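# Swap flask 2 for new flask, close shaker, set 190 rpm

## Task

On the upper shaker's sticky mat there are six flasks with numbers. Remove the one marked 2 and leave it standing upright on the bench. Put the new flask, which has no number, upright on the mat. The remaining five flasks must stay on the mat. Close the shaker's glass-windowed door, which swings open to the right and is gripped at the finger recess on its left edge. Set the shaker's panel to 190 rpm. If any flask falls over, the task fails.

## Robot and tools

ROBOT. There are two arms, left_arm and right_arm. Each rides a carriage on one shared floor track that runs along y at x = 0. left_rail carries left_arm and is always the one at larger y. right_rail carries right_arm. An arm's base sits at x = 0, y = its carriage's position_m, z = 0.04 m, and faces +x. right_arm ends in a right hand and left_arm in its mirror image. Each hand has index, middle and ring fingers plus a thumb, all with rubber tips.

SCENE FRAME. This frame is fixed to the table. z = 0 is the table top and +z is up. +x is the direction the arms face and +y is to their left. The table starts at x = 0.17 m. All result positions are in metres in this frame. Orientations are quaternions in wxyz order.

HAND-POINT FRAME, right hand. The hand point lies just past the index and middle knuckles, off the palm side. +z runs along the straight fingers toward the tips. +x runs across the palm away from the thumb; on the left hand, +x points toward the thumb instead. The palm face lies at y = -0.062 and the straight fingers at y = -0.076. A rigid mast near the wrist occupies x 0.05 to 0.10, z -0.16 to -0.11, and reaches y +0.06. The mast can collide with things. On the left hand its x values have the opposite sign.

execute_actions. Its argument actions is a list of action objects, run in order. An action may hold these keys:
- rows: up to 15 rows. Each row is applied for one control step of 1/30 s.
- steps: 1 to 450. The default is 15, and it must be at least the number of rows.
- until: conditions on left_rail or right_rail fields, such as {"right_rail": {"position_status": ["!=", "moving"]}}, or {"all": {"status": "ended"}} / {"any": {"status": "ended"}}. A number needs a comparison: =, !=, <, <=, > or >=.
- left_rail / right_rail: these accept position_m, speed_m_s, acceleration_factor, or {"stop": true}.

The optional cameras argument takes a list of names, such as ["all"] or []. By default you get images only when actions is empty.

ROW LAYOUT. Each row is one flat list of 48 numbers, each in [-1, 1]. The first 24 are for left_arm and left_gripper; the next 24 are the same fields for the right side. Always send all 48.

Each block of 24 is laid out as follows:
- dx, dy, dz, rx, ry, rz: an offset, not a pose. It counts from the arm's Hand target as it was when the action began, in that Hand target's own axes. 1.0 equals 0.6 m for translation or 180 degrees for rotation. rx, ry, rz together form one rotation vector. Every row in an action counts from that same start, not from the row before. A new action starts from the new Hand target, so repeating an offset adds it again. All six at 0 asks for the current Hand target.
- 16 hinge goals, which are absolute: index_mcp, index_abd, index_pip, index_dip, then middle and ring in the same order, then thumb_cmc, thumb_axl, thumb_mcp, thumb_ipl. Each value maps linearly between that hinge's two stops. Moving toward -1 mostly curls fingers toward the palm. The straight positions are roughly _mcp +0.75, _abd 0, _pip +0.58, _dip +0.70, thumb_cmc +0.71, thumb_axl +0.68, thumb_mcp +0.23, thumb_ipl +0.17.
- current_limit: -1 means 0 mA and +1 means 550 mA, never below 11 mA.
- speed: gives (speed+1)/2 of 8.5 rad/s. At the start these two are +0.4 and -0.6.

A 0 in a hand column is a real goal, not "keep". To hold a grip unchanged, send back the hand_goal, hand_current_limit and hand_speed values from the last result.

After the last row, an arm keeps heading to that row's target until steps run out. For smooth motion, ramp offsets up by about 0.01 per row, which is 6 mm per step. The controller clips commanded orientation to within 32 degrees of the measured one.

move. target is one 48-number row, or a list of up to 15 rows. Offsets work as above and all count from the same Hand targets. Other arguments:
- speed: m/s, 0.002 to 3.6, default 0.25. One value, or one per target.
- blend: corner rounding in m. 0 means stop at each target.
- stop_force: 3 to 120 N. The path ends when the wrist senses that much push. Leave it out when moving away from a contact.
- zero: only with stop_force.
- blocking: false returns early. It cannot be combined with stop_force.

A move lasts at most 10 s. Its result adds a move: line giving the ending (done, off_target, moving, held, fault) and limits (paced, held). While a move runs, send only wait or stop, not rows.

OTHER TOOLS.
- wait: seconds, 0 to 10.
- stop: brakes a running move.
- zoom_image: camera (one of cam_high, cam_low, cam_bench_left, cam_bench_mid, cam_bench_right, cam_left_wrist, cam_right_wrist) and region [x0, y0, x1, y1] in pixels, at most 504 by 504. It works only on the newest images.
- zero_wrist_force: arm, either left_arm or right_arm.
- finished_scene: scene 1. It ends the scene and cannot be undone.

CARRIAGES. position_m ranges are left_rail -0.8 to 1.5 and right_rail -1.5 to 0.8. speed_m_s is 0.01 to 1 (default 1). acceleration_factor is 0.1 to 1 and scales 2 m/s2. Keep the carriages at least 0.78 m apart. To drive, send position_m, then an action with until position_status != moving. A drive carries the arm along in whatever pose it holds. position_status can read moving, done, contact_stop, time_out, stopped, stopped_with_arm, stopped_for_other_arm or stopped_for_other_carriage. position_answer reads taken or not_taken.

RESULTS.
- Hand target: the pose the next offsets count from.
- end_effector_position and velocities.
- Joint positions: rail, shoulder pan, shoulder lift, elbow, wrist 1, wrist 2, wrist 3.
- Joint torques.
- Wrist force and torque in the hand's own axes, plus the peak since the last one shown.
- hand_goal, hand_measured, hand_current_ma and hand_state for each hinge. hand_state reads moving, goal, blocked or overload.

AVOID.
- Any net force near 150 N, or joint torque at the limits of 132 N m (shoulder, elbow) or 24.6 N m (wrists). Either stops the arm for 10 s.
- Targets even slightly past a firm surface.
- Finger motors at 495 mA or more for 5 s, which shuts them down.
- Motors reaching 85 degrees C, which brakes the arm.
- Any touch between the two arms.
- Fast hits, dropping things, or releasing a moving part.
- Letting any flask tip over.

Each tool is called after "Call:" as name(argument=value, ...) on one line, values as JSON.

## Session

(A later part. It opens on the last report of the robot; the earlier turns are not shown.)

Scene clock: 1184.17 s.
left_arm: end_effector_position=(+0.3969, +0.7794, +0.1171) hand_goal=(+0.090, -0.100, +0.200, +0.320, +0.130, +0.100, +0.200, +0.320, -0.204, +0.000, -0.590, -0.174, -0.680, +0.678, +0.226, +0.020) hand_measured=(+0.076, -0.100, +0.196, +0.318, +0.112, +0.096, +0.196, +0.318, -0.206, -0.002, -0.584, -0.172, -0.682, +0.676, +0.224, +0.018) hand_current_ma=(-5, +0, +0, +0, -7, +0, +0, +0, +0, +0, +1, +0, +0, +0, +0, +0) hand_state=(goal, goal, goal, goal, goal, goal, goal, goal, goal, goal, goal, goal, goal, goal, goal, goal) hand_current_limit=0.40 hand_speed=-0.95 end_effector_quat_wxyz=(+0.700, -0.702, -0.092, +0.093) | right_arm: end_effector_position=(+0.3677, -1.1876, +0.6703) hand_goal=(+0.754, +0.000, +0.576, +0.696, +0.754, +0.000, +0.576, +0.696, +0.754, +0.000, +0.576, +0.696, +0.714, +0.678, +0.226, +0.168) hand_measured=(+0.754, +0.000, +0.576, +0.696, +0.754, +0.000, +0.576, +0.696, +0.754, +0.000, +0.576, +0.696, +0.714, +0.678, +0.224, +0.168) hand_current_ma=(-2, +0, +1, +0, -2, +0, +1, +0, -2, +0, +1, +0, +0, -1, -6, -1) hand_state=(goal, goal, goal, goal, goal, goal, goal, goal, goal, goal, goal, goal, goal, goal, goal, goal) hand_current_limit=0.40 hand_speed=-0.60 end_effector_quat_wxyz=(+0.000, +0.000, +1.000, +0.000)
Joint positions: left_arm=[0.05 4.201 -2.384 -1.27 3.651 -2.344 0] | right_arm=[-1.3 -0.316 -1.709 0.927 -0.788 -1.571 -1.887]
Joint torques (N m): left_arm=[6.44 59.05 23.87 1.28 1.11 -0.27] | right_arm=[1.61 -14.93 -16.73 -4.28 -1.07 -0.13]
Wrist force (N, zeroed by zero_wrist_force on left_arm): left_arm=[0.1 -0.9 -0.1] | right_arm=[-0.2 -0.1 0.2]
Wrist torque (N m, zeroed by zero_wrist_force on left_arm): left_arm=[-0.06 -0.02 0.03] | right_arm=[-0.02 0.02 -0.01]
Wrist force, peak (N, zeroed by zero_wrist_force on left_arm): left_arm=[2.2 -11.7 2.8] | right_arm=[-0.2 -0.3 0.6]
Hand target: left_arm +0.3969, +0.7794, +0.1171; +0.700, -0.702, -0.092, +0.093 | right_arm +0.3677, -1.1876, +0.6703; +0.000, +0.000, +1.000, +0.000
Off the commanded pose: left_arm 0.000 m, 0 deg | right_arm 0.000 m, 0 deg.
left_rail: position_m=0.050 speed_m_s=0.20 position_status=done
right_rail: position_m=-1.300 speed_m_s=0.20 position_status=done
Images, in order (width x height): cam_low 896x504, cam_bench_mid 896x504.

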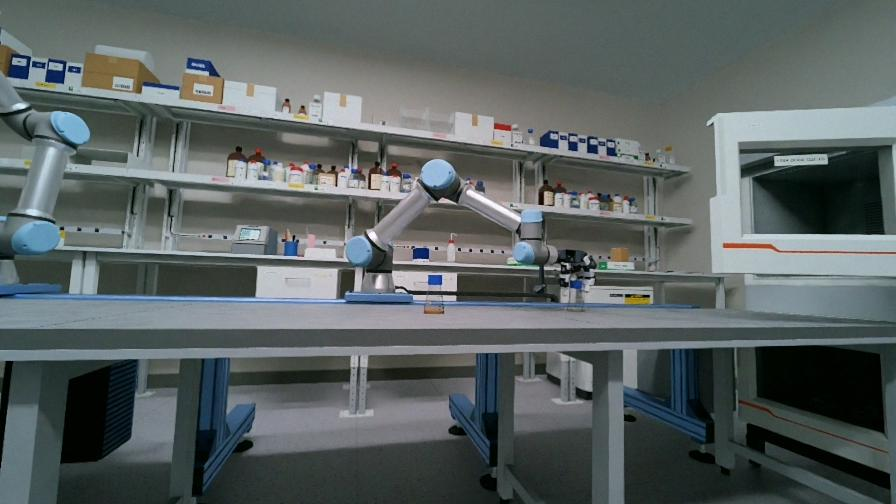

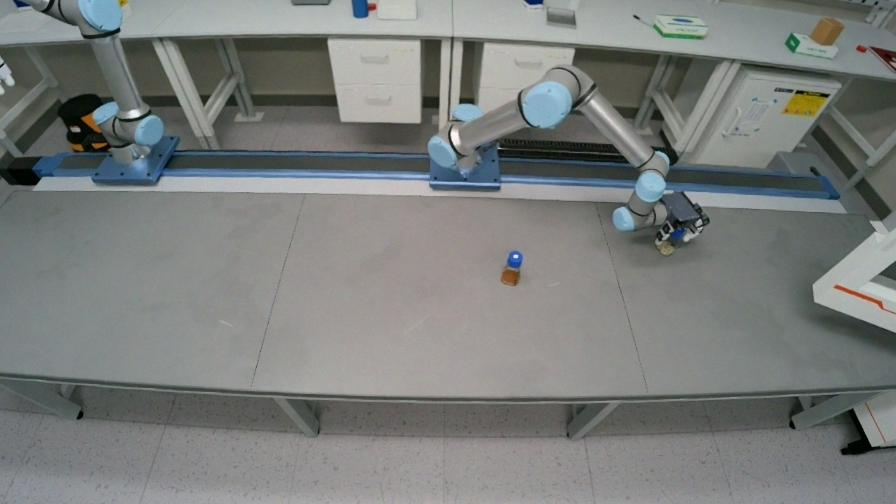

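Call:
zoom_image(camera="cam_bench_mid", region=[475, 230, 555, 300])

Call:
zoom_image(camera="cam_low", region=[400, 255, 470, 325])

Scaled by 6.300 from the camera's 896x504 image, which has a finer 1280x720 frame.

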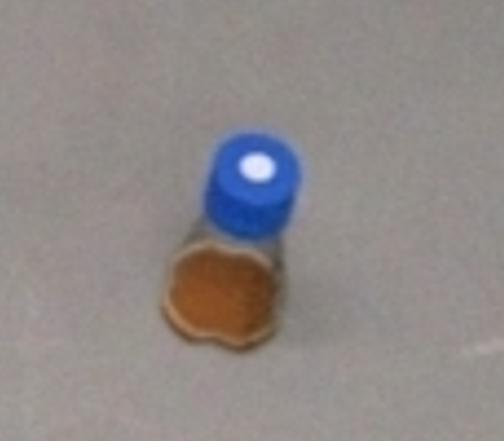

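Scaled by 7.200 from the camera's 896x504 image, which has a finer 1280x720 frame.

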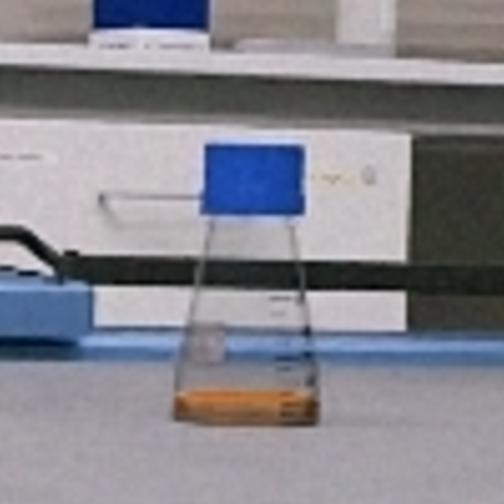

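Call:
execute_actions(actions=[{"rows":[[0,0,0,0,0,0,0.479,0,0.431,0.551,0.479,0.0,0.431,0.551,-0.205,0,-0.591,-0.174,-0.571,0.678,0.226,0.168,0.4,-0.9,0,0,0,0,0,0,0.754,0,0.576,0.696,0.754,0,0.576,0.696,0.754,0,0.576,0.696,0.714,0.678,0.226,0.168,0.4,-0.6]],"steps":75}], cameras=["cam_low"])

Call:
zoom_image(camera="cam_low", region=[550, 250, 610, 320])

Scene clock: 1219.63 s.
left_arm: end_effector_position=(+0.3969, +0.7794, +0.1171) hand_goal=(+0.480, +0.000, +0.432, +0.552, +0.480, +0.000, +0.432, +0.552, -0.204, +0.000, -0.590, -0.174, -0.570, +0.678, +0.226, +0.168) hand_measured=(+0.460, -0.004, +0.426, +0.548, +0.456, +0.004, +0.426, +0.548, -0.206, -0.002, -0.584, -0.172, -0.574, +0.676, +0.224, +0.166) hand_current_ma=(-9, +0, -1, +0, -13, +0, -1, +0, +0, +0, +1, +0, +0, +0, +0, +0) hand_state=(blocked, goal, goal, goal, blocked, goal, goal, goal, goal, goal, goal, goal, goal, goal, goal, goal) hand_current_limit=0.40 hand_speed=-0.90 end_effector_quat_wxyz=(+0.700, -0.702, -0.092, +0.093) | right_arm: end_effector_position=(+0.3677, -1.1876, +0.6703) hand_goal=(+0.754, +0.000, +0.576, +0.696, +0.754, +0.000, +0.576, +0.696, +0.754, +0.000, +0.576, +0.696, +0.714, +0.678, +0.226, +0.168) hand_measured=(+0.754, +0.000, +0.576, +0.696, +0.754, +0.000, +0.576, +0.696, +0.754, +0.000, +0.576, +0.696, +0.714, +0.678, +0.224, +0.168) hand_current_ma=(-2, +0, +1, +0, -2, +0, +1, +0, -2, +0, +1, +0, +0, -1, -6, -1) hand_state=(goal, goal, goal, goal, goal, goal, goal, goal, goal, goal, goal, goal, goal, goal, goal, goal) hand_current_limit=0.40 hand_speed=-0.60 end_effector_quat_wxyz=(+0.000, +0.000, +1.000, +0.000)
Joint positions: left_arm=[0.05 4.201 -2.384 -1.27 3.651 -2.344 0] | right_arm=[-1.3 -0.316 -1.709 0.927 -0.788 -1.571 -1.887]
Joint torques (N m): left_arm=[6.19 59.13 23.38 1.2 1.19 0.72] | right_arm=[2.04 -13.79 -16.34 -4.31 -1.31 -0.17]
Wrist force (N, zeroed by zero_wrist_force on left_arm): left_arm=[0.1 -0.5 -0.2] | right_arm=[-0.2 -0.2 0.3]
Wrist torque (N m, zeroed by zero_wrist_force on left_arm): left_arm=[-0.06 -0.02 0.03] | right_arm=[-0.04 0.02 -0.01]
Wrist force, peak (N, zeroed by zero_wrist_force on left_arm): left_arm=[0.1 -0.9 0.0] | right_arm=[-0.4 -0.2 0.5]
Hand target: left_arm +0.3969, +0.7794, +0.1171; +0.700, -0.702, -0.092, +0.093 | right_arm +0.3677, -1.1876, +0.6703; +0.000, +0.000, +1.000, +0.000
Off the commanded pose: left_arm 0.000 m, 0 deg | right_arm 0.000 m, 0 deg.
left_rail: position_m=0.050 speed_m_s=0.20 position_status=done
right_rail: position_m=-1.300 speed_m_s=0.20 position_status=done
Images, in order (width x height): cam_low 896x504.

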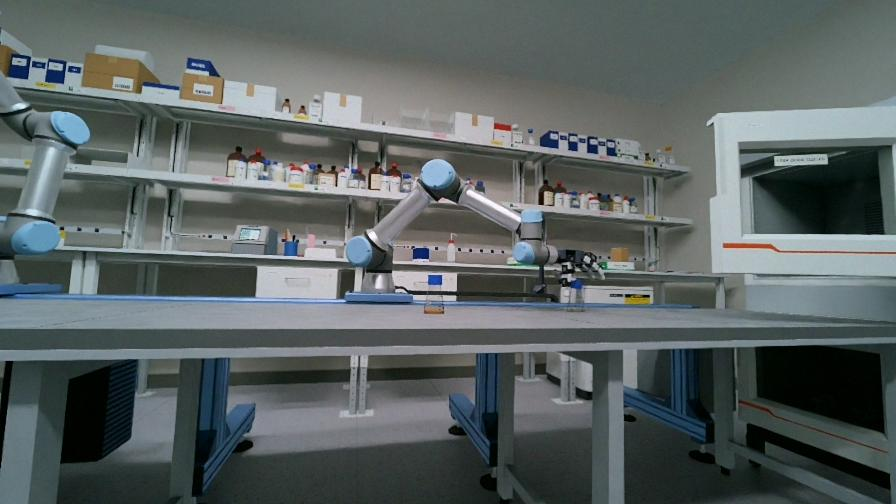

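Scaled by 7.200 from the camera's 896x504 image, which has a finer 1280x720 frame.

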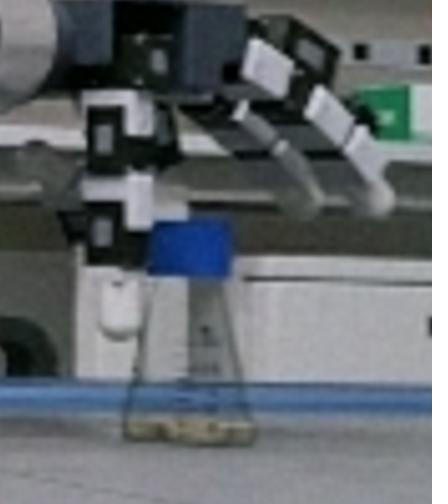

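Call:
move(target=[0,-0.205,0,0,0,0,0.479,0,0.431,0.551,0.479,0.0,0.431,0.551,-0.205,0,-0.591,-0.174,-0.571,0.678,0.226,0.168,0.4,-0.9,0,0,0,0,0,0,0.754,0,0.576,0.696,0.754,0,0.576,0.696,0.754,0,0.576,0.696,0.714,0.678,0.226,0.168,0.4,-0.6], speed=0.06, cameras=["cam_low","cam_bench_mid","cam_left_wrist"])

Call:
zoom_image(camera="cam_low", region=[550, 250, 610, 320])

Scene clock: 1230.43 s.
left_arm: end_effector_position=(+0.3971, +0.7797, +0.2400) hand_goal=(+0.480, +0.000, +0.432, +0.552, +0.480, +0.000, +0.432, +0.552, -0.204, +0.000, -0.590, -0.174, -0.570, +0.678, +0.226, +0.168) hand_measured=(+0.460, -0.004, +0.426, +0.548, +0.456, +0.004, +0.426, +0.548, -0.206, -0.002, -0.584, -0.172, -0.574, +0.676, +0.224, +0.166) hand_current_ma=(-9, +0, -1, +0, -12, +0, -1, +0, +0, +0, +1, +0, +0, +0, +0, +0) hand_state=(goal, goal, goal, goal, blocked, goal, goal, goal, goal, goal, goal, goal, goal, goal, goal, goal) hand_current_limit=0.40 hand_speed=-0.90 end_effector_quat_wxyz=(+0.700, -0.702, -0.092, +0.093) | right_arm: end_effector_position=(+0.3677, -1.1876, +0.6703) hand_goal=(+0.754, +0.000, +0.576, +0.696, +0.754, +0.000, +0.576, +0.696, +0.754, +0.000, +0.576, +0.696, +0.714, +0.678, +0.226, +0.168) hand_measured=(+0.754, +0.000, +0.576, +0.696, +0.754, +0.000, +0.576, +0.696, +0.754, +0.000, +0.576, +0.696, +0.714, +0.678, +0.224, +0.168) hand_current_ma=(-2, +0, +1, +0, -2, +0, +1, +0, -2, +0, +1, +0, +0, -1, -6, -1) hand_state=(goal, goal, goal, goal, goal, goal, goal, goal, goal, goal, goal, goal, goal, goal, goal, goal) hand_current_limit=0.40 hand_speed=-0.60 end_effector_quat_wxyz=(+0.000, +0.000, +1.000, +0.000)
Joint positions: left_arm=[0.05 4.201 -2.267 -1.141 3.406 -2.343 0] | right_arm=[-1.3 -0.316 -1.709 0.927 -0.788 -1.571 -1.887]
Joint torques (N m): left_arm=[2.69 58.79 32 -1.21 -0.97 -1.55] | right_arm=[2.46 -13.6 -17.08 -4.32 -1.2 -0.04]
Wrist force (N, zeroed by zero_wrist_force on left_arm): left_arm=[-0.2 -0.4 -0.1] | right_arm=[-0.5 0.0 0.3]
Wrist torque (N m, zeroed by zero_wrist_force on left_arm): left_arm=[-0.04 0.00 0.06] | right_arm=[-0.01 0.06 -0.03]
Wrist force, peak (N, zeroed by zero_wrist_force on left_arm): left_arm=[-0.1 -1.1 -0.2] | right_arm=[-0.7 -0.3 0.1]
Hand target: left_arm +0.3971, +0.7797, +0.2401; +0.700, -0.702, -0.092, +0.093 | right_arm +0.3677, -1.1876, +0.6703; +0.000, +0.000, +1.000, +0.000
Off the commanded pose: left_arm 0.000 m, 0 deg | right_arm 0.000 m, 0 deg.
left_rail: position_m=0.050 speed_m_s=0.20 position_status=done
right_rail: position_m=-1.300 speed_m_s=0.20 position_status=done
move: done
camera_calibration:
cam_left_wrist: T_world_to_cam=[[-0.763189, -0.129914, 0.632981, 0.231794], [0.523509, -0.698543, 0.487828, 0.151953], [0.378789, 0.703676, 0.601131, -0.723315], [0, 0, 0, 1]] pos_world=[0.371338, 0.645238, 0.213959]
Images, in order (width x height): cam_low 896x504, cam_bench_mid 896x504, cam_left_wrist 672x504.

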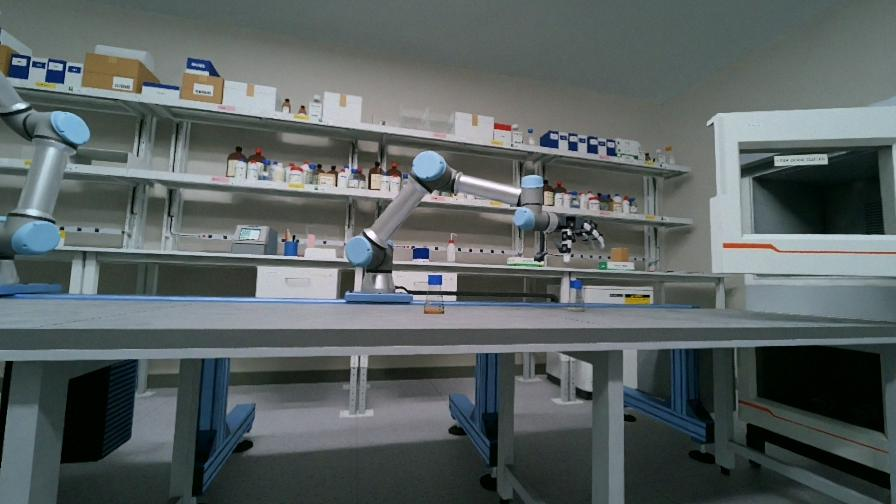

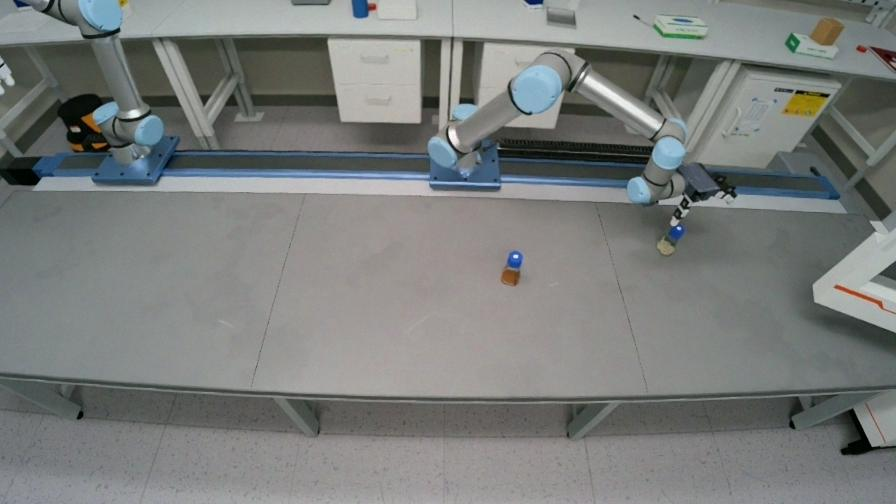

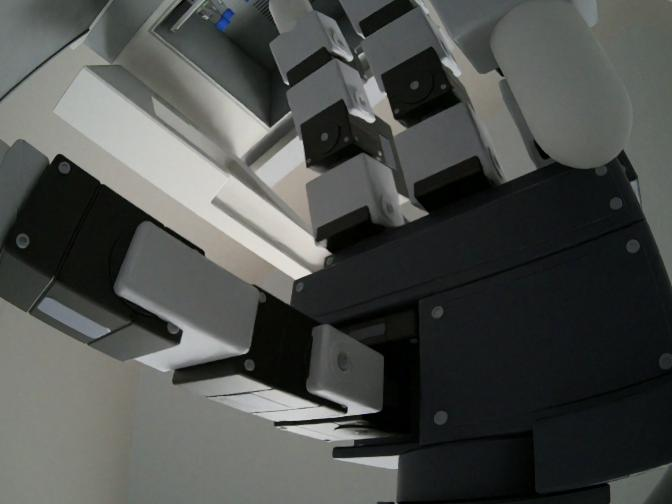

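Scaled by 7.200 from the camera's 896x504 image, which has a finer 1280x720 frame.

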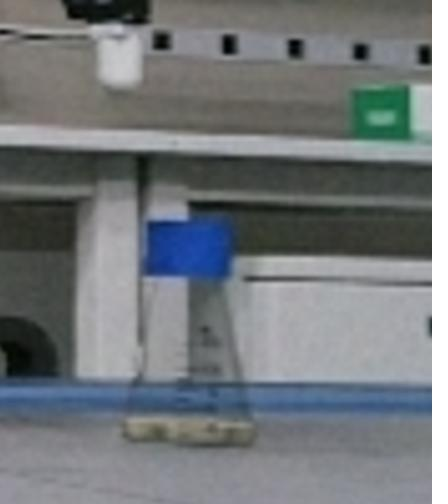

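Call:
zoom_image(camera="cam_bench_mid", region=[640, 200, 720, 270])

Scaled by 6.300 from the camera's 896x504 image, which has a finer 1280x720 frame.

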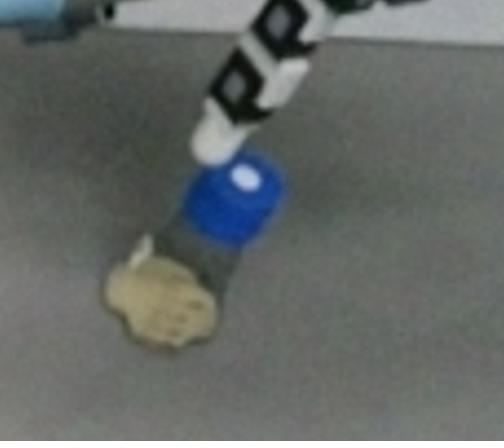

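Call:
execute_actions(actions=[{"left_rail":{"position_m":-0.43,"speed_m_s":0.3,"acceleration_factor":0.15},"steps":300,"until":{"left_rail":{"position_status":["!=","moving"]}}}])

Call:
move(target=[0.1875,0,-0.2201,0,0.0667,0,0.479,0,0.431,0.551,0.479,0.0,0.431,0.551,-0.205,0,-0.591,-0.174,-0.571,0.678,0.226,0.168,0.4,-0.9,0,0,0,0,0,0,0.754,0,0.576,0.696,0.754,0,0.576,0.696,0.754,0,0.576,0.696,0.714,0.678,0.226,0.168,0.4,-0.6], speed=0.12, cameras=["cam_low","cam_bench_mid","cam_left_wrist"])

Call:
zoom_image(camera="cam_low", region=[390, 200, 500, 325])

Call:
zoom_image(camera="cam_bench_mid", region=[460, 180, 600, 300])

Scene clock: 1251.20 s.
left_arm: end_effector_position=(+0.3971, +0.2997, +0.2401) hand_goal=(+0.480, +0.000, +0.432, +0.552, +0.480, +0.000, +0.432, +0.552, -0.204, +0.000, -0.590, -0.174, -0.570, +0.678, +0.226, +0.168) hand_measured=(+0.460, -0.002, +0.426, +0.548, +0.458, +0.004, +0.426, +0.548, -0.206, -0.002, -0.584, -0.172, -0.572, +0.676, +0.224, +0.166) hand_current_ma=(-9, +0, -1, +0, -12, +0, -1, +0, +0, +0, +1, +0, +0, +0, +0, +0) hand_state=(goal, goal, goal, goal, blocked, goal, goal, goal, goal, goal, goal, goal, goal, goal, goal, goal) hand_current_limit=0.40 hand_speed=-0.90 end_effector_quat_wxyz=(+0.700, -0.702, -0.092, +0.093) | right_arm: end_effector_position=(+0.3677, -1.1876, +0.6703) hand_goal=(+0.754, +0.000, +0.576, +0.696, +0.754, +0.000, +0.576, +0.696, +0.754, +0.000, +0.576, +0.696, +0.714, +0.678, +0.226, +0.168) hand_measured=(+0.754, +0.000, +0.576, +0.696, +0.754, +0.000, +0.576, +0.696, +0.754, +0.000, +0.576, +0.696, +0.714, +0.678, +0.224, +0.168) hand_current_ma=(-2, +0, +1, +0, -2, +0, +1, +0, -2, +0, +1, +0, +0, -1, -6, -1) hand_state=(goal, goal, goal, goal, goal, goal, goal, goal, goal, goal, goal, goal, goal, goal, goal, goal) hand_current_limit=0.40 hand_speed=-0.60 end_effector_quat_wxyz=(+0.000, +0.000, +1.000, +0.000)
Joint positions: left_arm=[-0.43 4.201 -2.267 -1.141 3.405 -2.344 0] | right_arm=[-1.3 -0.316 -1.709 0.927 -0.788 -1.571 -1.887]
Joint torques (N m): left_arm=[-6.68 55.47 24.61 0.21 -1.43 -1.35] | right_arm=[2 -13.37 -17.08 -4.36 -1.39 -0.22]
Wrist force (N, zeroed by zero_wrist_force on left_arm): left_arm=[0.0 -0.4 0.0] | right_arm=[-0.4 -0.3 0.1]
Wrist torque (N m, zeroed by zero_wrist_force on left_arm): left_arm=[-0.06 -0.02 0.09] | right_arm=[-0.03 0.06 -0.04]
Wrist force, peak (N, zeroed by zero_wrist_force on left_arm): left_arm=[0.0 -0.9 -0.1] | right_arm=[-0.4 -0.5 0.3]
Hand target: left_arm +0.3971, +0.2997, +0.2401; +0.700, -0.702, -0.092, +0.093 | right_arm +0.3677, -1.1876, +0.6703; +0.000, +0.000, +1.000, +0.000
Off the commanded pose: left_arm 0.000 m, 0 deg | right_arm 0.000 m, 0 deg.
left_rail: position_m=-0.430 speed_m_s=0.30 position_status=done
right_rail: position_m=-1.300 speed_m_s=0.20 position_status=done

Scene clock: 1253.17 s.
left_arm: end_effector_position=(+0.5397, +0.2013, +0.2401) hand_goal=(+0.480, +0.000, +0.432, +0.552, +0.480, +0.000, +0.432, +0.552, -0.204, +0.000, -0.590, -0.174, -0.570, +0.678, +0.226, +0.168) hand_measured=(+0.460, -0.002, +0.426, +0.548, +0.458, +0.004, +0.426, +0.548, -0.206, -0.002, -0.584, -0.172, -0.572, +0.676, +0.224, +0.166) hand_current_ma=(-9, +0, -1, +0, -12, +0, -1, +0, +0, +0, +1, +0, +0, +0, +0, +0) hand_state=(goal, goal, goal, goal, blocked, goal, goal, goal, goal, goal, goal, goal, goal, goal, goal, goal) hand_current_limit=0.40 hand_speed=-0.90 end_effector_quat_wxyz=(+0.706, -0.708, -0.018, +0.019) | right_arm: end_effector_position=(+0.3677, -1.1876, +0.6703) hand_goal=(+0.754, +0.000, +0.576, +0.696, +0.754, +0.000, +0.576, +0.696, +0.754, +0.000, +0.576, +0.696, +0.714, +0.678, +0.226, +0.168) hand_measured=(+0.754, +0.000, +0.576, +0.696, +0.754, +0.000, +0.576, +0.696, +0.754, +0.000, +0.576, +0.696, +0.714, +0.678, +0.224, +0.168) hand_current_ma=(-2, +0, +1, +0, -2, +0, +1, +0, -2, +0, +1, +0, +0, -1, -6, -1) hand_state=(goal, goal, goal, goal, goal, goal, goal, goal, goal, goal, goal, goal, goal, goal, goal, goal) hand_current_limit=0.40 hand_speed=-0.60 end_effector_quat_wxyz=(+0.000, +0.000, +1.000, +0.000)
Joint positions: left_arm=[-0.43 3.992 -2.267 -1.142 3.405 -2.343 -0.001] | right_arm=[-1.3 -0.316 -1.709 0.927 -0.788 -1.571 -1.887]
Joint torques (N m): left_arm=[-9.06 44.47 31.18 -1.1 0.56 -1.59] | right_arm=[2.91 -12.79 -16.57 -4.3 -1.38 -0.07]
Wrist force (N, zeroed by zero_wrist_force on left_arm): left_arm=[-0.2 -0.6 -0.2] | right_arm=[-0.1 -0.1 0.0]
Wrist torque (N m, zeroed by zero_wrist_force on left_arm): left_arm=[-0.06 0.02 0.22] | right_arm=[-0.01 0.02 -0.01]
Wrist force, peak (N, zeroed by zero_wrist_force on left_arm): left_arm=[-0.4 -0.8 0.6] | right_arm=[-0.4 -0.3 0.3]
Hand target: left_arm +0.5399, +0.2012, +0.2401; +0.706, -0.708, -0.018, +0.019 | right_arm +0.3677, -1.1876, +0.6703; +0.000, +0.000, +1.000, +0.000
Off the commanded pose: left_arm 0.000 m, 0 deg | right_arm 0.000 m, 0 deg.
left_rail: position_m=-0.430 speed_m_s=0.30 position_status=done
right_rail: position_m=-1.300 speed_m_s=0.20 position_status=done
move: done
camera_calibration:
cam_left_wrist: T_world_to_cam=[[-0.773831, 0.0317862, 0.632594, 0.238733], [0.366671, -0.79189, 0.488327, -0.223485], [0.516466, 0.609836, 0.601134, -0.42594], [0, 0, 0, 1]] pos_world=[0.486668, 0.0751899, 0.214159]
Images, in order (width x height): cam_low 896x504, cam_bench_mid 896x504, cam_left_wrist 672x504.

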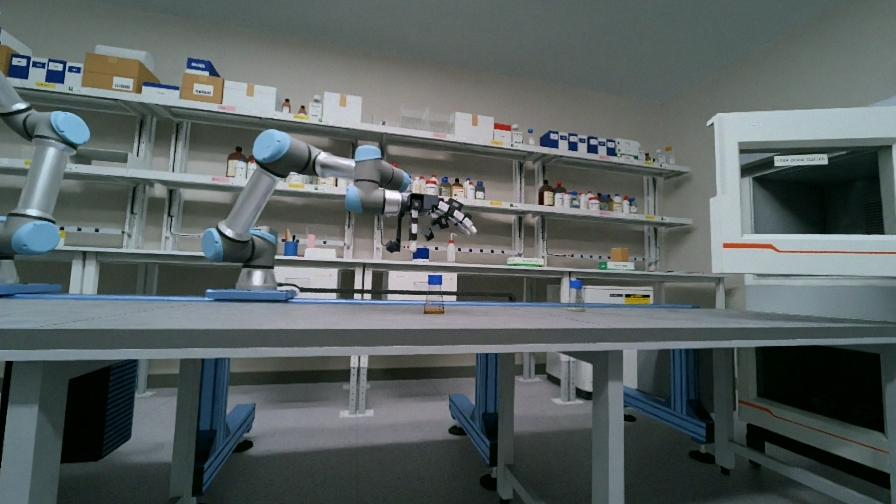

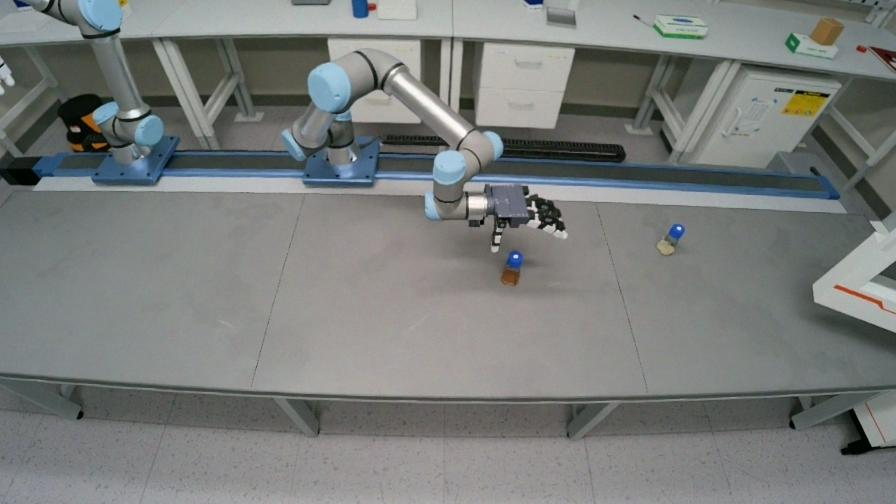

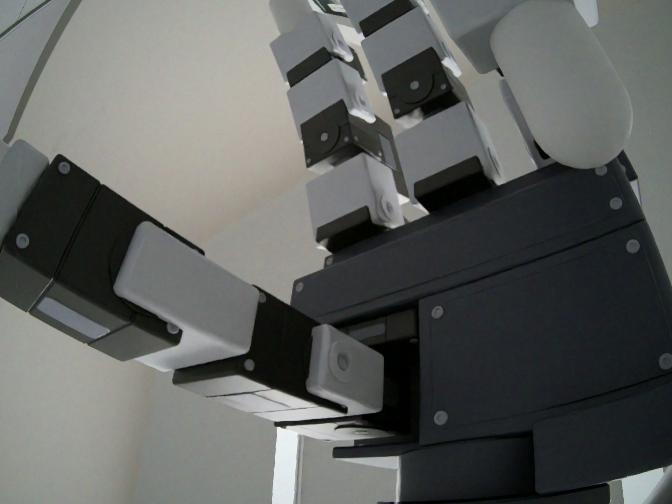

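Scaled by 4.032 from the camera's 896x504 image, which has a finer 1280x720 frame.

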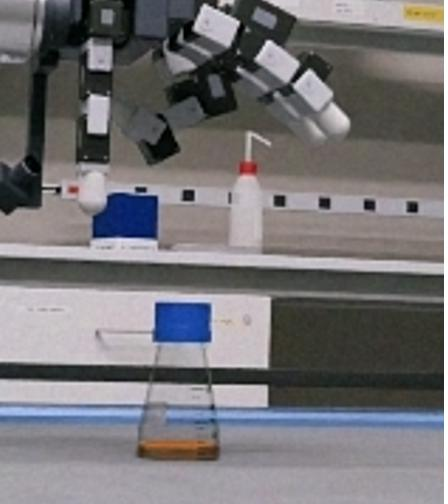

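Scaled by 3.600 from the camera's 896x504 image, which has a finer 1280x720 frame.

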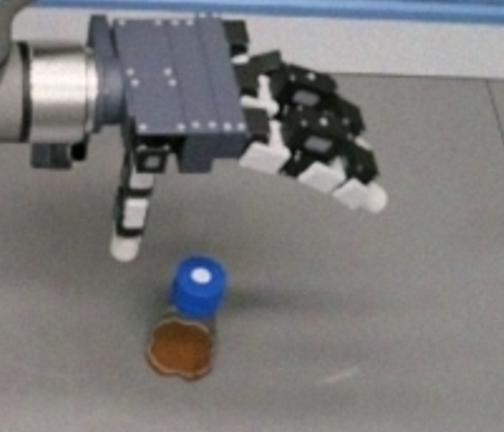

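Call:
move(target=[0,0.2035,0,0,0,0,0.479,0,0.431,0.551,0.479,0.0,0.431,0.551,-0.205,0,-0.591,-0.174,-0.571,0.678,0.226,0.168,0.4,-0.9,0,0,0,0,0,0,0.754,0,0.576,0.696,0.754,0,0.576,0.696,0.754,0,0.576,0.696,0.714,0.678,0.226,0.168,0.4,-0.6], speed=0.06, cameras=["cam_low","cam_bench_mid","cam_left_wrist"])

Call:
zoom_image(camera="cam_low", region=[390, 230, 480, 325])

Call:
zoom_image(camera="cam_bench_mid", region=[475, 220, 565, 300])

Scene clock: 1267.83 s.
left_arm: end_effector_position=(+0.5397, +0.2009, +0.1182) hand_goal=(+0.480, +0.000, +0.432, +0.552, +0.480, +0.000, +0.432, +0.552, -0.204, +0.000, -0.590, -0.174, -0.570, +0.678, +0.226, +0.168) hand_measured=(+0.460, -0.002, +0.426, +0.548, +0.458, +0.004, +0.426, +0.548, -0.206, -0.002, -0.584, -0.172, -0.572, +0.676, +0.224, +0.166) hand_current_ma=(-9, +0, -1, +0, -12, +0, -1, +0, +0, +0, +1, +0, +0, +0, +0, +0) hand_state=(goal, goal, goal, goal, blocked, goal, goal, goal, goal, goal, goal, goal, goal, goal, goal, goal) hand_current_limit=0.40 hand_speed=-0.90 end_effector_quat_wxyz=(+0.706, -0.708, -0.018, +0.019) | right_arm: end_effector_position=(+0.3677, -1.1876, +0.6703) hand_goal=(+0.754, +0.000, +0.576, +0.696, +0.754, +0.000, +0.576, +0.696, +0.754, +0.000, +0.576, +0.696, +0.714, +0.678, +0.226, +0.168) hand_measured=(+0.754, +0.000, +0.576, +0.696, +0.754, +0.000, +0.576, +0.696, +0.754, +0.000, +0.576, +0.696, +0.714, +0.678, +0.224, +0.168) hand_current_ma=(-2, +0, +1, +0, -2, +0, +1, +0, -2, +0, +1, +0, +0, -1, -6, -1) hand_state=(goal, goal, goal, goal, goal, goal, goal, goal, goal, goal, goal, goal, goal, goal, goal, goal) hand_current_limit=0.40 hand_speed=-0.60 end_effector_quat_wxyz=(+0.000, +0.000, +1.000, +0.000)
Joint positions: left_arm=[-0.43 3.992 -2.382 -1.27 3.649 -2.343 -0.001] | right_arm=[-1.3 -0.316 -1.709 0.927 -0.788 -1.571 -1.887]
Joint torques (N m): left_arm=[-10.04 46.18 7.51 3.65 -0.23 1.56] | right_arm=[2.57 -12.6 -16.91 -4.32 -1.39 -0.16]
Wrist force (N, zeroed by zero_wrist_force on left_arm): left_arm=[-0.2 -0.6 -0.1] | right_arm=[-0.5 -0.1 0.1]
Wrist torque (N m, zeroed by zero_wrist_force on left_arm): left_arm=[-0.08 0.02 0.17] | right_arm=[0.00 0.06 -0.04]
Wrist force, peak (N, zeroed by zero_wrist_force on left_arm): left_arm=[-0.1 -1.1 -0.2] | right_arm=[-0.6 -0.1 0.2]
Hand target: left_arm +0.5397, +0.2009, +0.1180; +0.706, -0.708, -0.018, +0.019 | right_arm +0.3677, -1.1876, +0.6703; +0.000, +0.000, +1.000, +0.000
Off the commanded pose: left_arm 0.000 m, 0 deg | right_arm 0.000 m, 0 deg.
left_rail: position_m=-0.430 speed_m_s=0.30 position_status=done
right_rail: position_m=-1.300 speed_m_s=0.20 position_status=done
move: done
camera_calibration:
cam_left_wrist: T_world_to_cam=[[-0.773818, 0.0318966, 0.632604, 0.315907], [0.366551, -0.791958, 0.488306, -0.16416], [0.516571, 0.609742, 0.60114, -0.352402], [0, 0, 0, 1]] pos_world=[0.486668, 0.0747898, 0.0921593]
Images, in order (width x height): cam_low 896x504, cam_bench_mid 896x504, cam_left_wrist 672x504.

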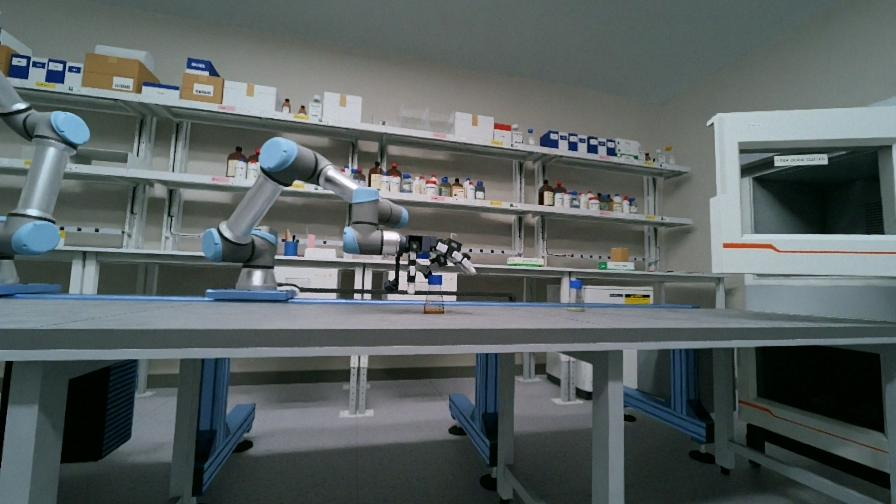

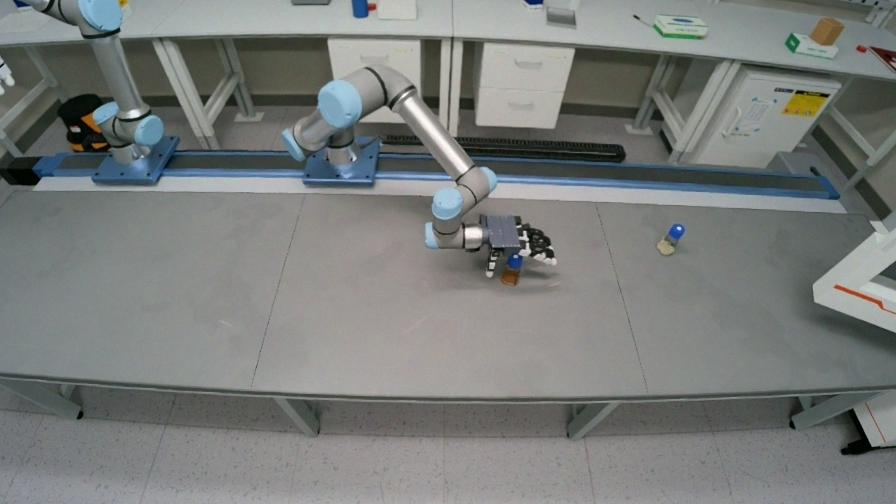

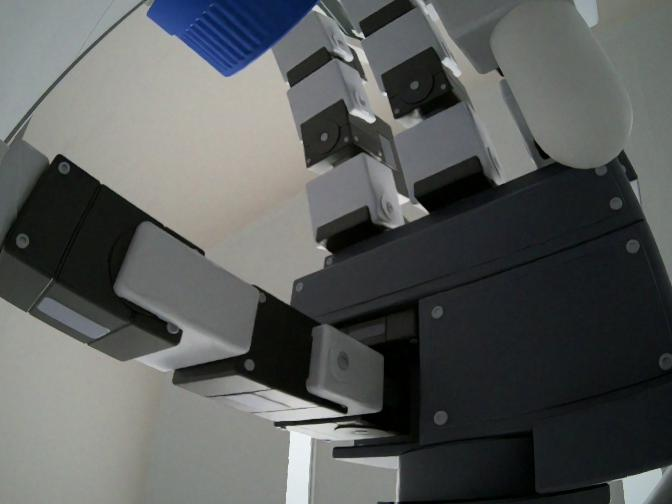

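Scaled by 5.305 from the camera's 896x504 image, which has a finer 1280x720 frame.

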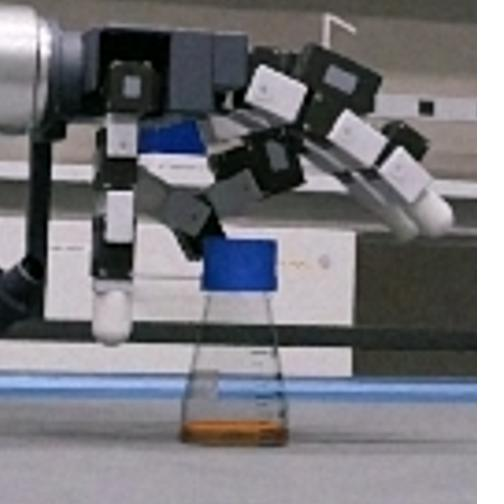

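Scaled by 5.600 from the camera's 896x504 image, which has a finer 1280x720 frame.

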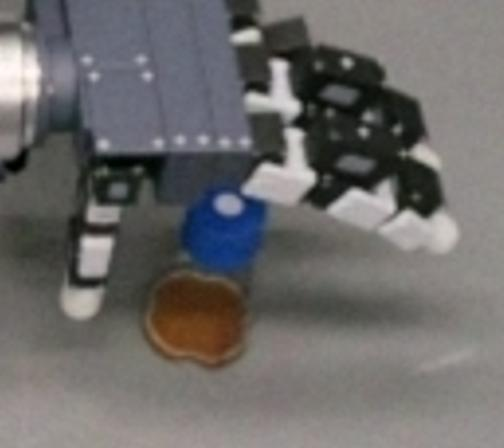

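Call:
execute_actions(actions=[{"rows":[[0,0,0,0,0,0,0.09,-0.1,0.2,0.32,0.13,0.1,0.2,0.32,-0.205,0,-0.591,-0.174,-0.68,0.678,0.226,0.02,0.4,-0.9,0,0,0,0,0,0,0.754,0,0.576,0.696,0.754,0,0.576,0.696,0.754,0,0.576,0.696,0.714,0.678,0.226,0.168,0.4,-0.6]],"steps":75}], cameras=["cam_low","cam_bench_mid"])

Call:
zoom_image(camera="cam_low", region=[390, 230, 480, 325])

Call:
zoom_image(camera="cam_bench_mid", region=[475, 220, 565, 300])

Scene clock: 1282.70 s.
left_arm: end_effector_position=(+0.5397, +0.2009, +0.1180) hand_goal=(+0.090, -0.100, +0.200, +0.320, +0.130, +0.100, +0.200, +0.320, -0.204, +0.000, -0.590, -0.174, -0.680, +0.678, +0.226, +0.020) hand_measured=(+0.086, -0.096, +0.202, +0.324, +0.126, +0.096, +0.202, +0.324, -0.206, -0.002, -0.584, -0.172, -0.676, +0.676, +0.224, +0.022) hand_current_ma=(+0, +0, +0, +0, -1, +0, +0, +0, +0, +0, +1, +0, +0, +0, +0, +0) hand_state=(goal, goal, goal, goal, goal, goal, goal, goal, goal, goal, goal, goal, goal, goal, goal, goal) hand_current_limit=0.40 hand_speed=-0.90 end_effector_quat_wxyz=(+0.706, -0.708, -0.018, +0.019) | right_arm: end_effector_position=(+0.3677, -1.1876, +0.6703) hand_goal=(+0.754, +0.000, +0.576, +0.696, +0.754, +0.000, +0.576, +0.696, +0.754, +0.000, +0.576, +0.696, +0.714, +0.678, +0.226, +0.168) hand_measured=(+0.754, +0.000, +0.576, +0.696, +0.754, +0.000, +0.576, +0.696, +0.754, +0.000, +0.576, +0.696, +0.714, +0.678, +0.224, +0.168) hand_current_ma=(-2, +0, +1, +0, -2, +0, +1, +0, -2, +0, +1, +0, +0, -1, -6, -1) hand_state=(goal, goal, goal, goal, goal, goal, goal, goal, goal, goal, goal, goal, goal, goal, goal, goal) hand_current_limit=0.40 hand_speed=-0.60 end_effector_quat_wxyz=(+0.000, +0.000, +1.000, +0.000)
Joint positions: left_arm=[-0.43 3.992 -2.382 -1.27 3.649 -2.343 -0.001] | right_arm=[-1.3 -0.316 -1.709 0.927 -0.788 -1.571 -1.887]
Joint torques (N m): left_arm=[-9.6 47 7.25 3.26 1.33 1.41] | right_arm=[2.8 -11.65 -16.56 -4.22 -1.48 -0.1]
Wrist force (N, zeroed by zero_wrist_force on left_arm): left_arm=[-0.1 -0.8 0.0] | right_arm=[0.0 0.0 0.2]
Wrist torque (N m, zeroed by zero_wrist_force on left_arm): left_arm=[-0.06 0.01 0.16] | right_arm=[-0.01 0.00 0.00]
Wrist force, peak (N, zeroed by zero_wrist_force on left_arm): left_arm=[0.0 -0.9 -0.2] | right_arm=[-0.5 -0.3 0.3]
Hand target: left_arm +0.5397, +0.2009, +0.1180; +0.706, -0.708, -0.018, +0.019 | right_arm +0.3677, -1.1876, +0.6703; +0.000, +0.000, +1.000, +0.000
Off the commanded pose: left_arm 0.000 m, 0 deg | right_arm 0.000 m, 0 deg.
left_rail: position_m=-0.430 speed_m_s=0.30 position_status=done
right_rail: position_m=-1.300 speed_m_s=0.20 position_status=done
Images, in order (width x height): cam_low 896x504, cam_bench_mid 896x504.

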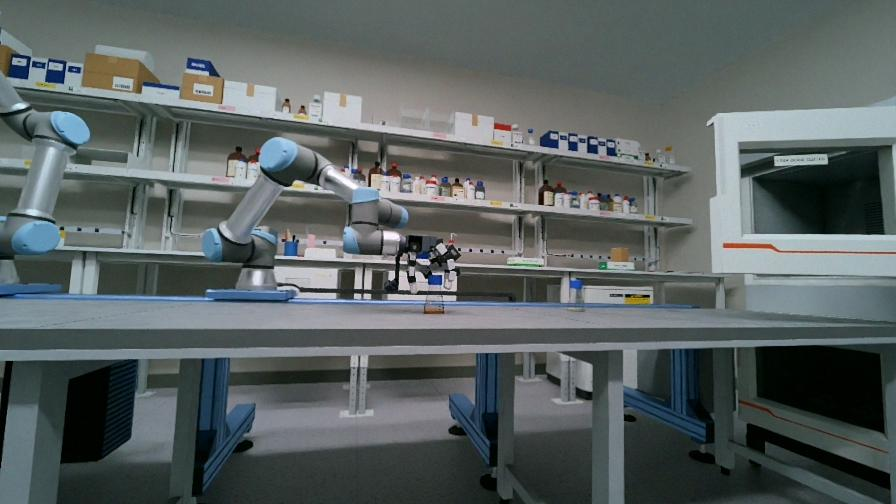

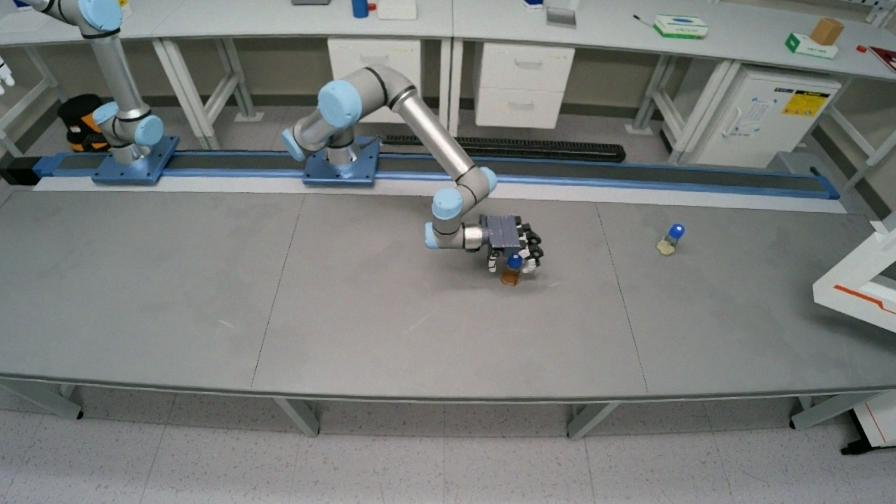

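Scaled by 5.305 from the camera's 896x504 image, which has a finer 1280x720 frame.

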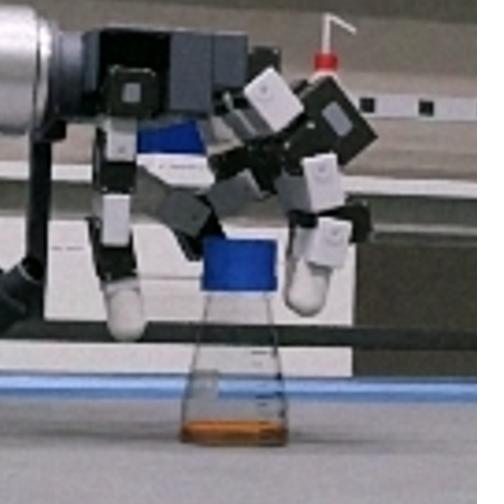

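Scaled by 5.600 from the camera's 896x504 image, which has a finer 1280x720 frame.

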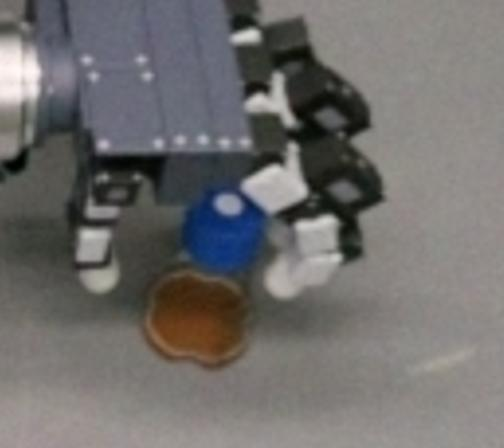

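Call:
execute_actions(actions=[{"rows":[[0,0,0,0,0,0,0.0,-0.13,0.13,0.22,0.055,0.02,0.16,0.23,-0.205,0,-0.591,-0.174,-0.70,0.678,0.14,-0.12,0.4,-0.92,0,0,0,0,0,0,0.754,0,0.576,0.696,0.754,0,0.576,0.696,0.754,0,0.576,0.696,0.714,0.678,0.226,0.168,0.4,-0.6]],"steps":40},{"rows":[[0,0,0,0,0,0,-0.15,-0.18,0.06,0.16,-0.15,0.03,0.06,0.16,-0.205,0,-0.591,-0.174,-0.70,0.678,-0.06,-0.26,0.4,-0.95,0,0,0,0,0,0,0.754,0,0.576,0.696,0.754,0,0.576,0.696,0.754,0,0.576,0.696,0.714,0.678,0.226,0.168,0.4,-0.6]],"steps":60}], cameras=["cam_low","cam_bench_mid","cam_left_wrist"])

Call:
zoom_image(camera="cam_low", region=[390, 230, 480, 325])

Call:
zoom_image(camera="cam_bench_mid", region=[475, 220, 565, 300])

Scene clock: 1301.27 s.
left_arm: end_effector_position=(+0.5397, +0.2009, +0.1180) hand_goal=(-0.150, -0.180, +0.060, +0.160, -0.150, +0.030, +0.060, +0.160, -0.204, +0.000, -0.590, -0.174, -0.700, +0.678, -0.060, -0.260) hand_measured=(-0.068, -0.152, +0.088, +0.176, +0.046, +0.008, +0.130, +0.194, -0.206, -0.002, -0.584, -0.172, -0.704, +0.674, +0.122, -0.164) hand_current_ma=(+130, +11, +15, +6, +385, -7, +87, +22, +0, +0, +1, +0, +0, +0, +385, +272) hand_state=(blocked, blocked, blocked, goal, blocked, blocked, blocked, blocked, goal, goal, goal, goal, goal, goal, blocked, blocked) hand_current_limit=0.40 hand_speed=-0.95 end_effector_quat_wxyz=(+0.706, -0.708, -0.018, +0.019) | right_arm: end_effector_position=(+0.3677, -1.1876, +0.6703) hand_goal=(+0.754, +0.000, +0.576, +0.696, +0.754, +0.000, +0.576, +0.696, +0.754, +0.000, +0.576, +0.696, +0.714, +0.678, +0.226, +0.168) hand_measured=(+0.754, +0.000, +0.576, +0.696, +0.754, +0.000, +0.576, +0.696, +0.754, +0.000, +0.576, +0.696, +0.714, +0.678, +0.224, +0.168) hand_current_ma=(-2, +0, +1, +0, -2, +0, +1, +0, -2, +0, +1, +0, +0, -1, -6, -1) hand_state=(goal, goal, goal, goal, goal, goal, goal, goal, goal, goal, goal, goal, goal, goal, goal, goal) hand_current_limit=0.40 hand_speed=-0.60 end_effector_quat_wxyz=(+0.000, +0.000, +1.000, +0.000)
Joint positions: left_arm=[-0.43 3.992 -2.382 -1.27 3.649 -2.343 -0.001] | right_arm=[-1.3 -0.316 -1.709 0.927 -0.788 -1.571 -1.887]
Joint torques (N m): left_arm=[-8.67 48.19 8.58 1.69 1.32 1.26] | right_arm=[4.03 -11.48 -17.13 -4.24 -1.61 -0.16]
Wrist force (N, zeroed by zero_wrist_force on left_arm): left_arm=[0.0 0.2 -0.2] | right_arm=[-0.3 -0.3 0.2]
Wrist torque (N m, zeroed by zero_wrist_force on left_arm): left_arm=[-0.02 -0.01 0.16] | right_arm=[-0.03 0.05 -0.03]
Wrist force, peak (N, zeroed by zero_wrist_force on left_arm): left_arm=[0.0 -2.4 0.5] | right_arm=[-0.6 -0.6 0.3]
Hand target: left_arm +0.5397, +0.2009, +0.1180; +0.706, -0.708, -0.018, +0.019 | right_arm +0.3677, -1.1876, +0.6703; +0.000, +0.000, +1.000, +0.000
Off the commanded pose: left_arm 0.000 m, 0 deg | right_arm 0.000 m, 0 deg.
left_rail: position_m=-0.430 speed_m_s=0.30 position_status=done
right_rail: position_m=-1.300 speed_m_s=0.20 position_status=done
camera_calibration:
cam_left_wrist: T_world_to_cam=[[-0.773817, 0.031894, 0.632606, 0.315969], [0.366554, -0.791958, 0.488304, -0.164112], [0.516571, 0.609742, 0.60114, -0.352342], [0, 0, 0, 1]] pos_world=[0.486668, 0.0747898, 0.0920593]
Images, in order (width x height): cam_low 896x504, cam_bench_mid 896x504, cam_left_wrist 672x504.

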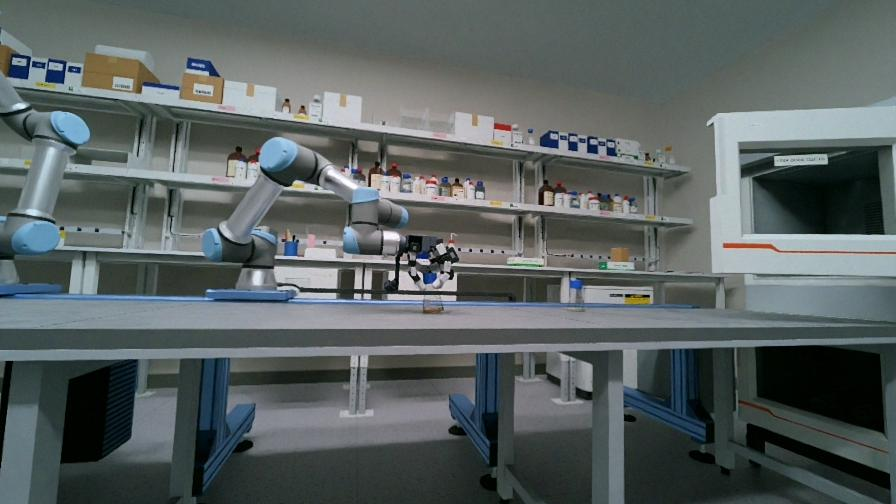

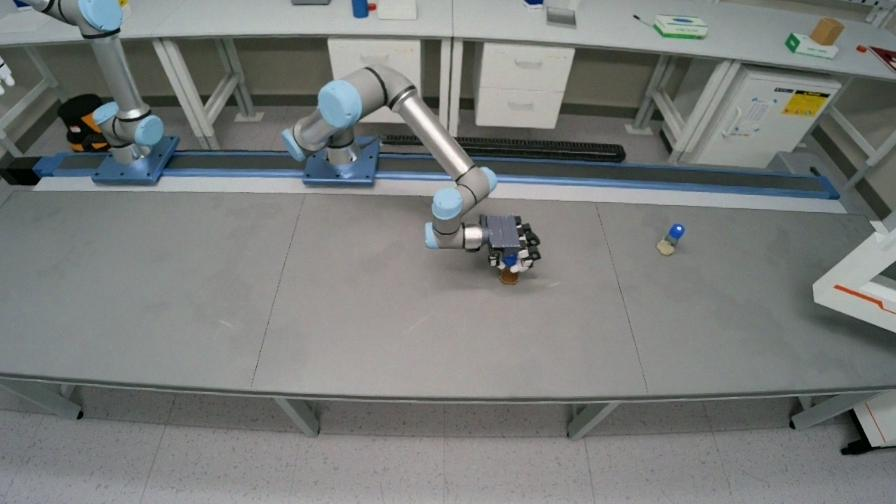

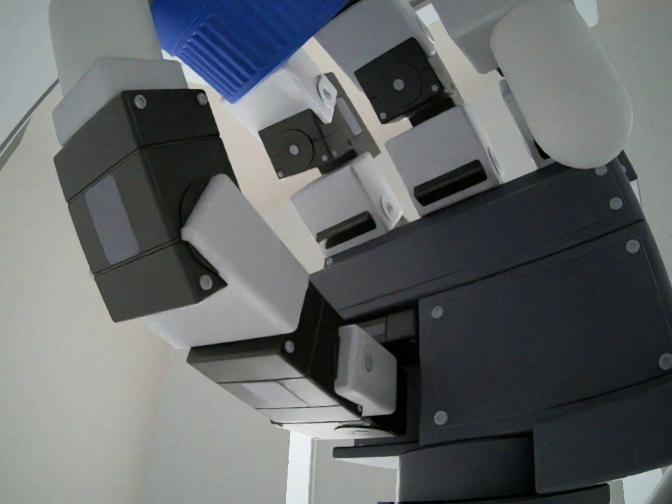

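Scaled by 5.305 from the camera's 896x504 image, which has a finer 1280x720 frame.

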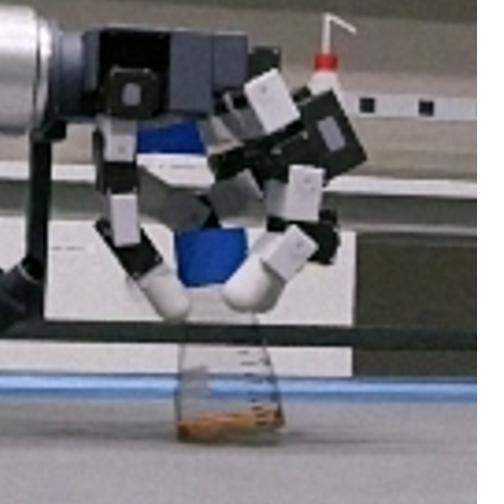

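Scaled by 5.600 from the camera's 896x504 image, which has a finer 1280x720 frame.

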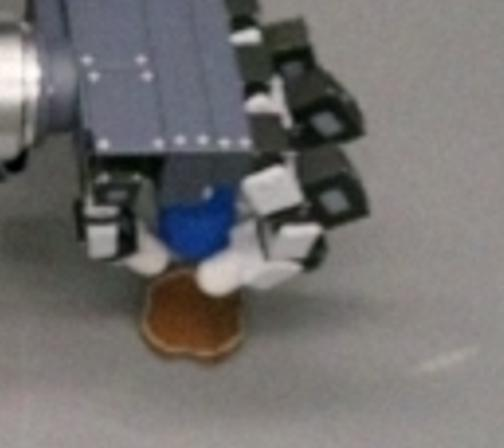

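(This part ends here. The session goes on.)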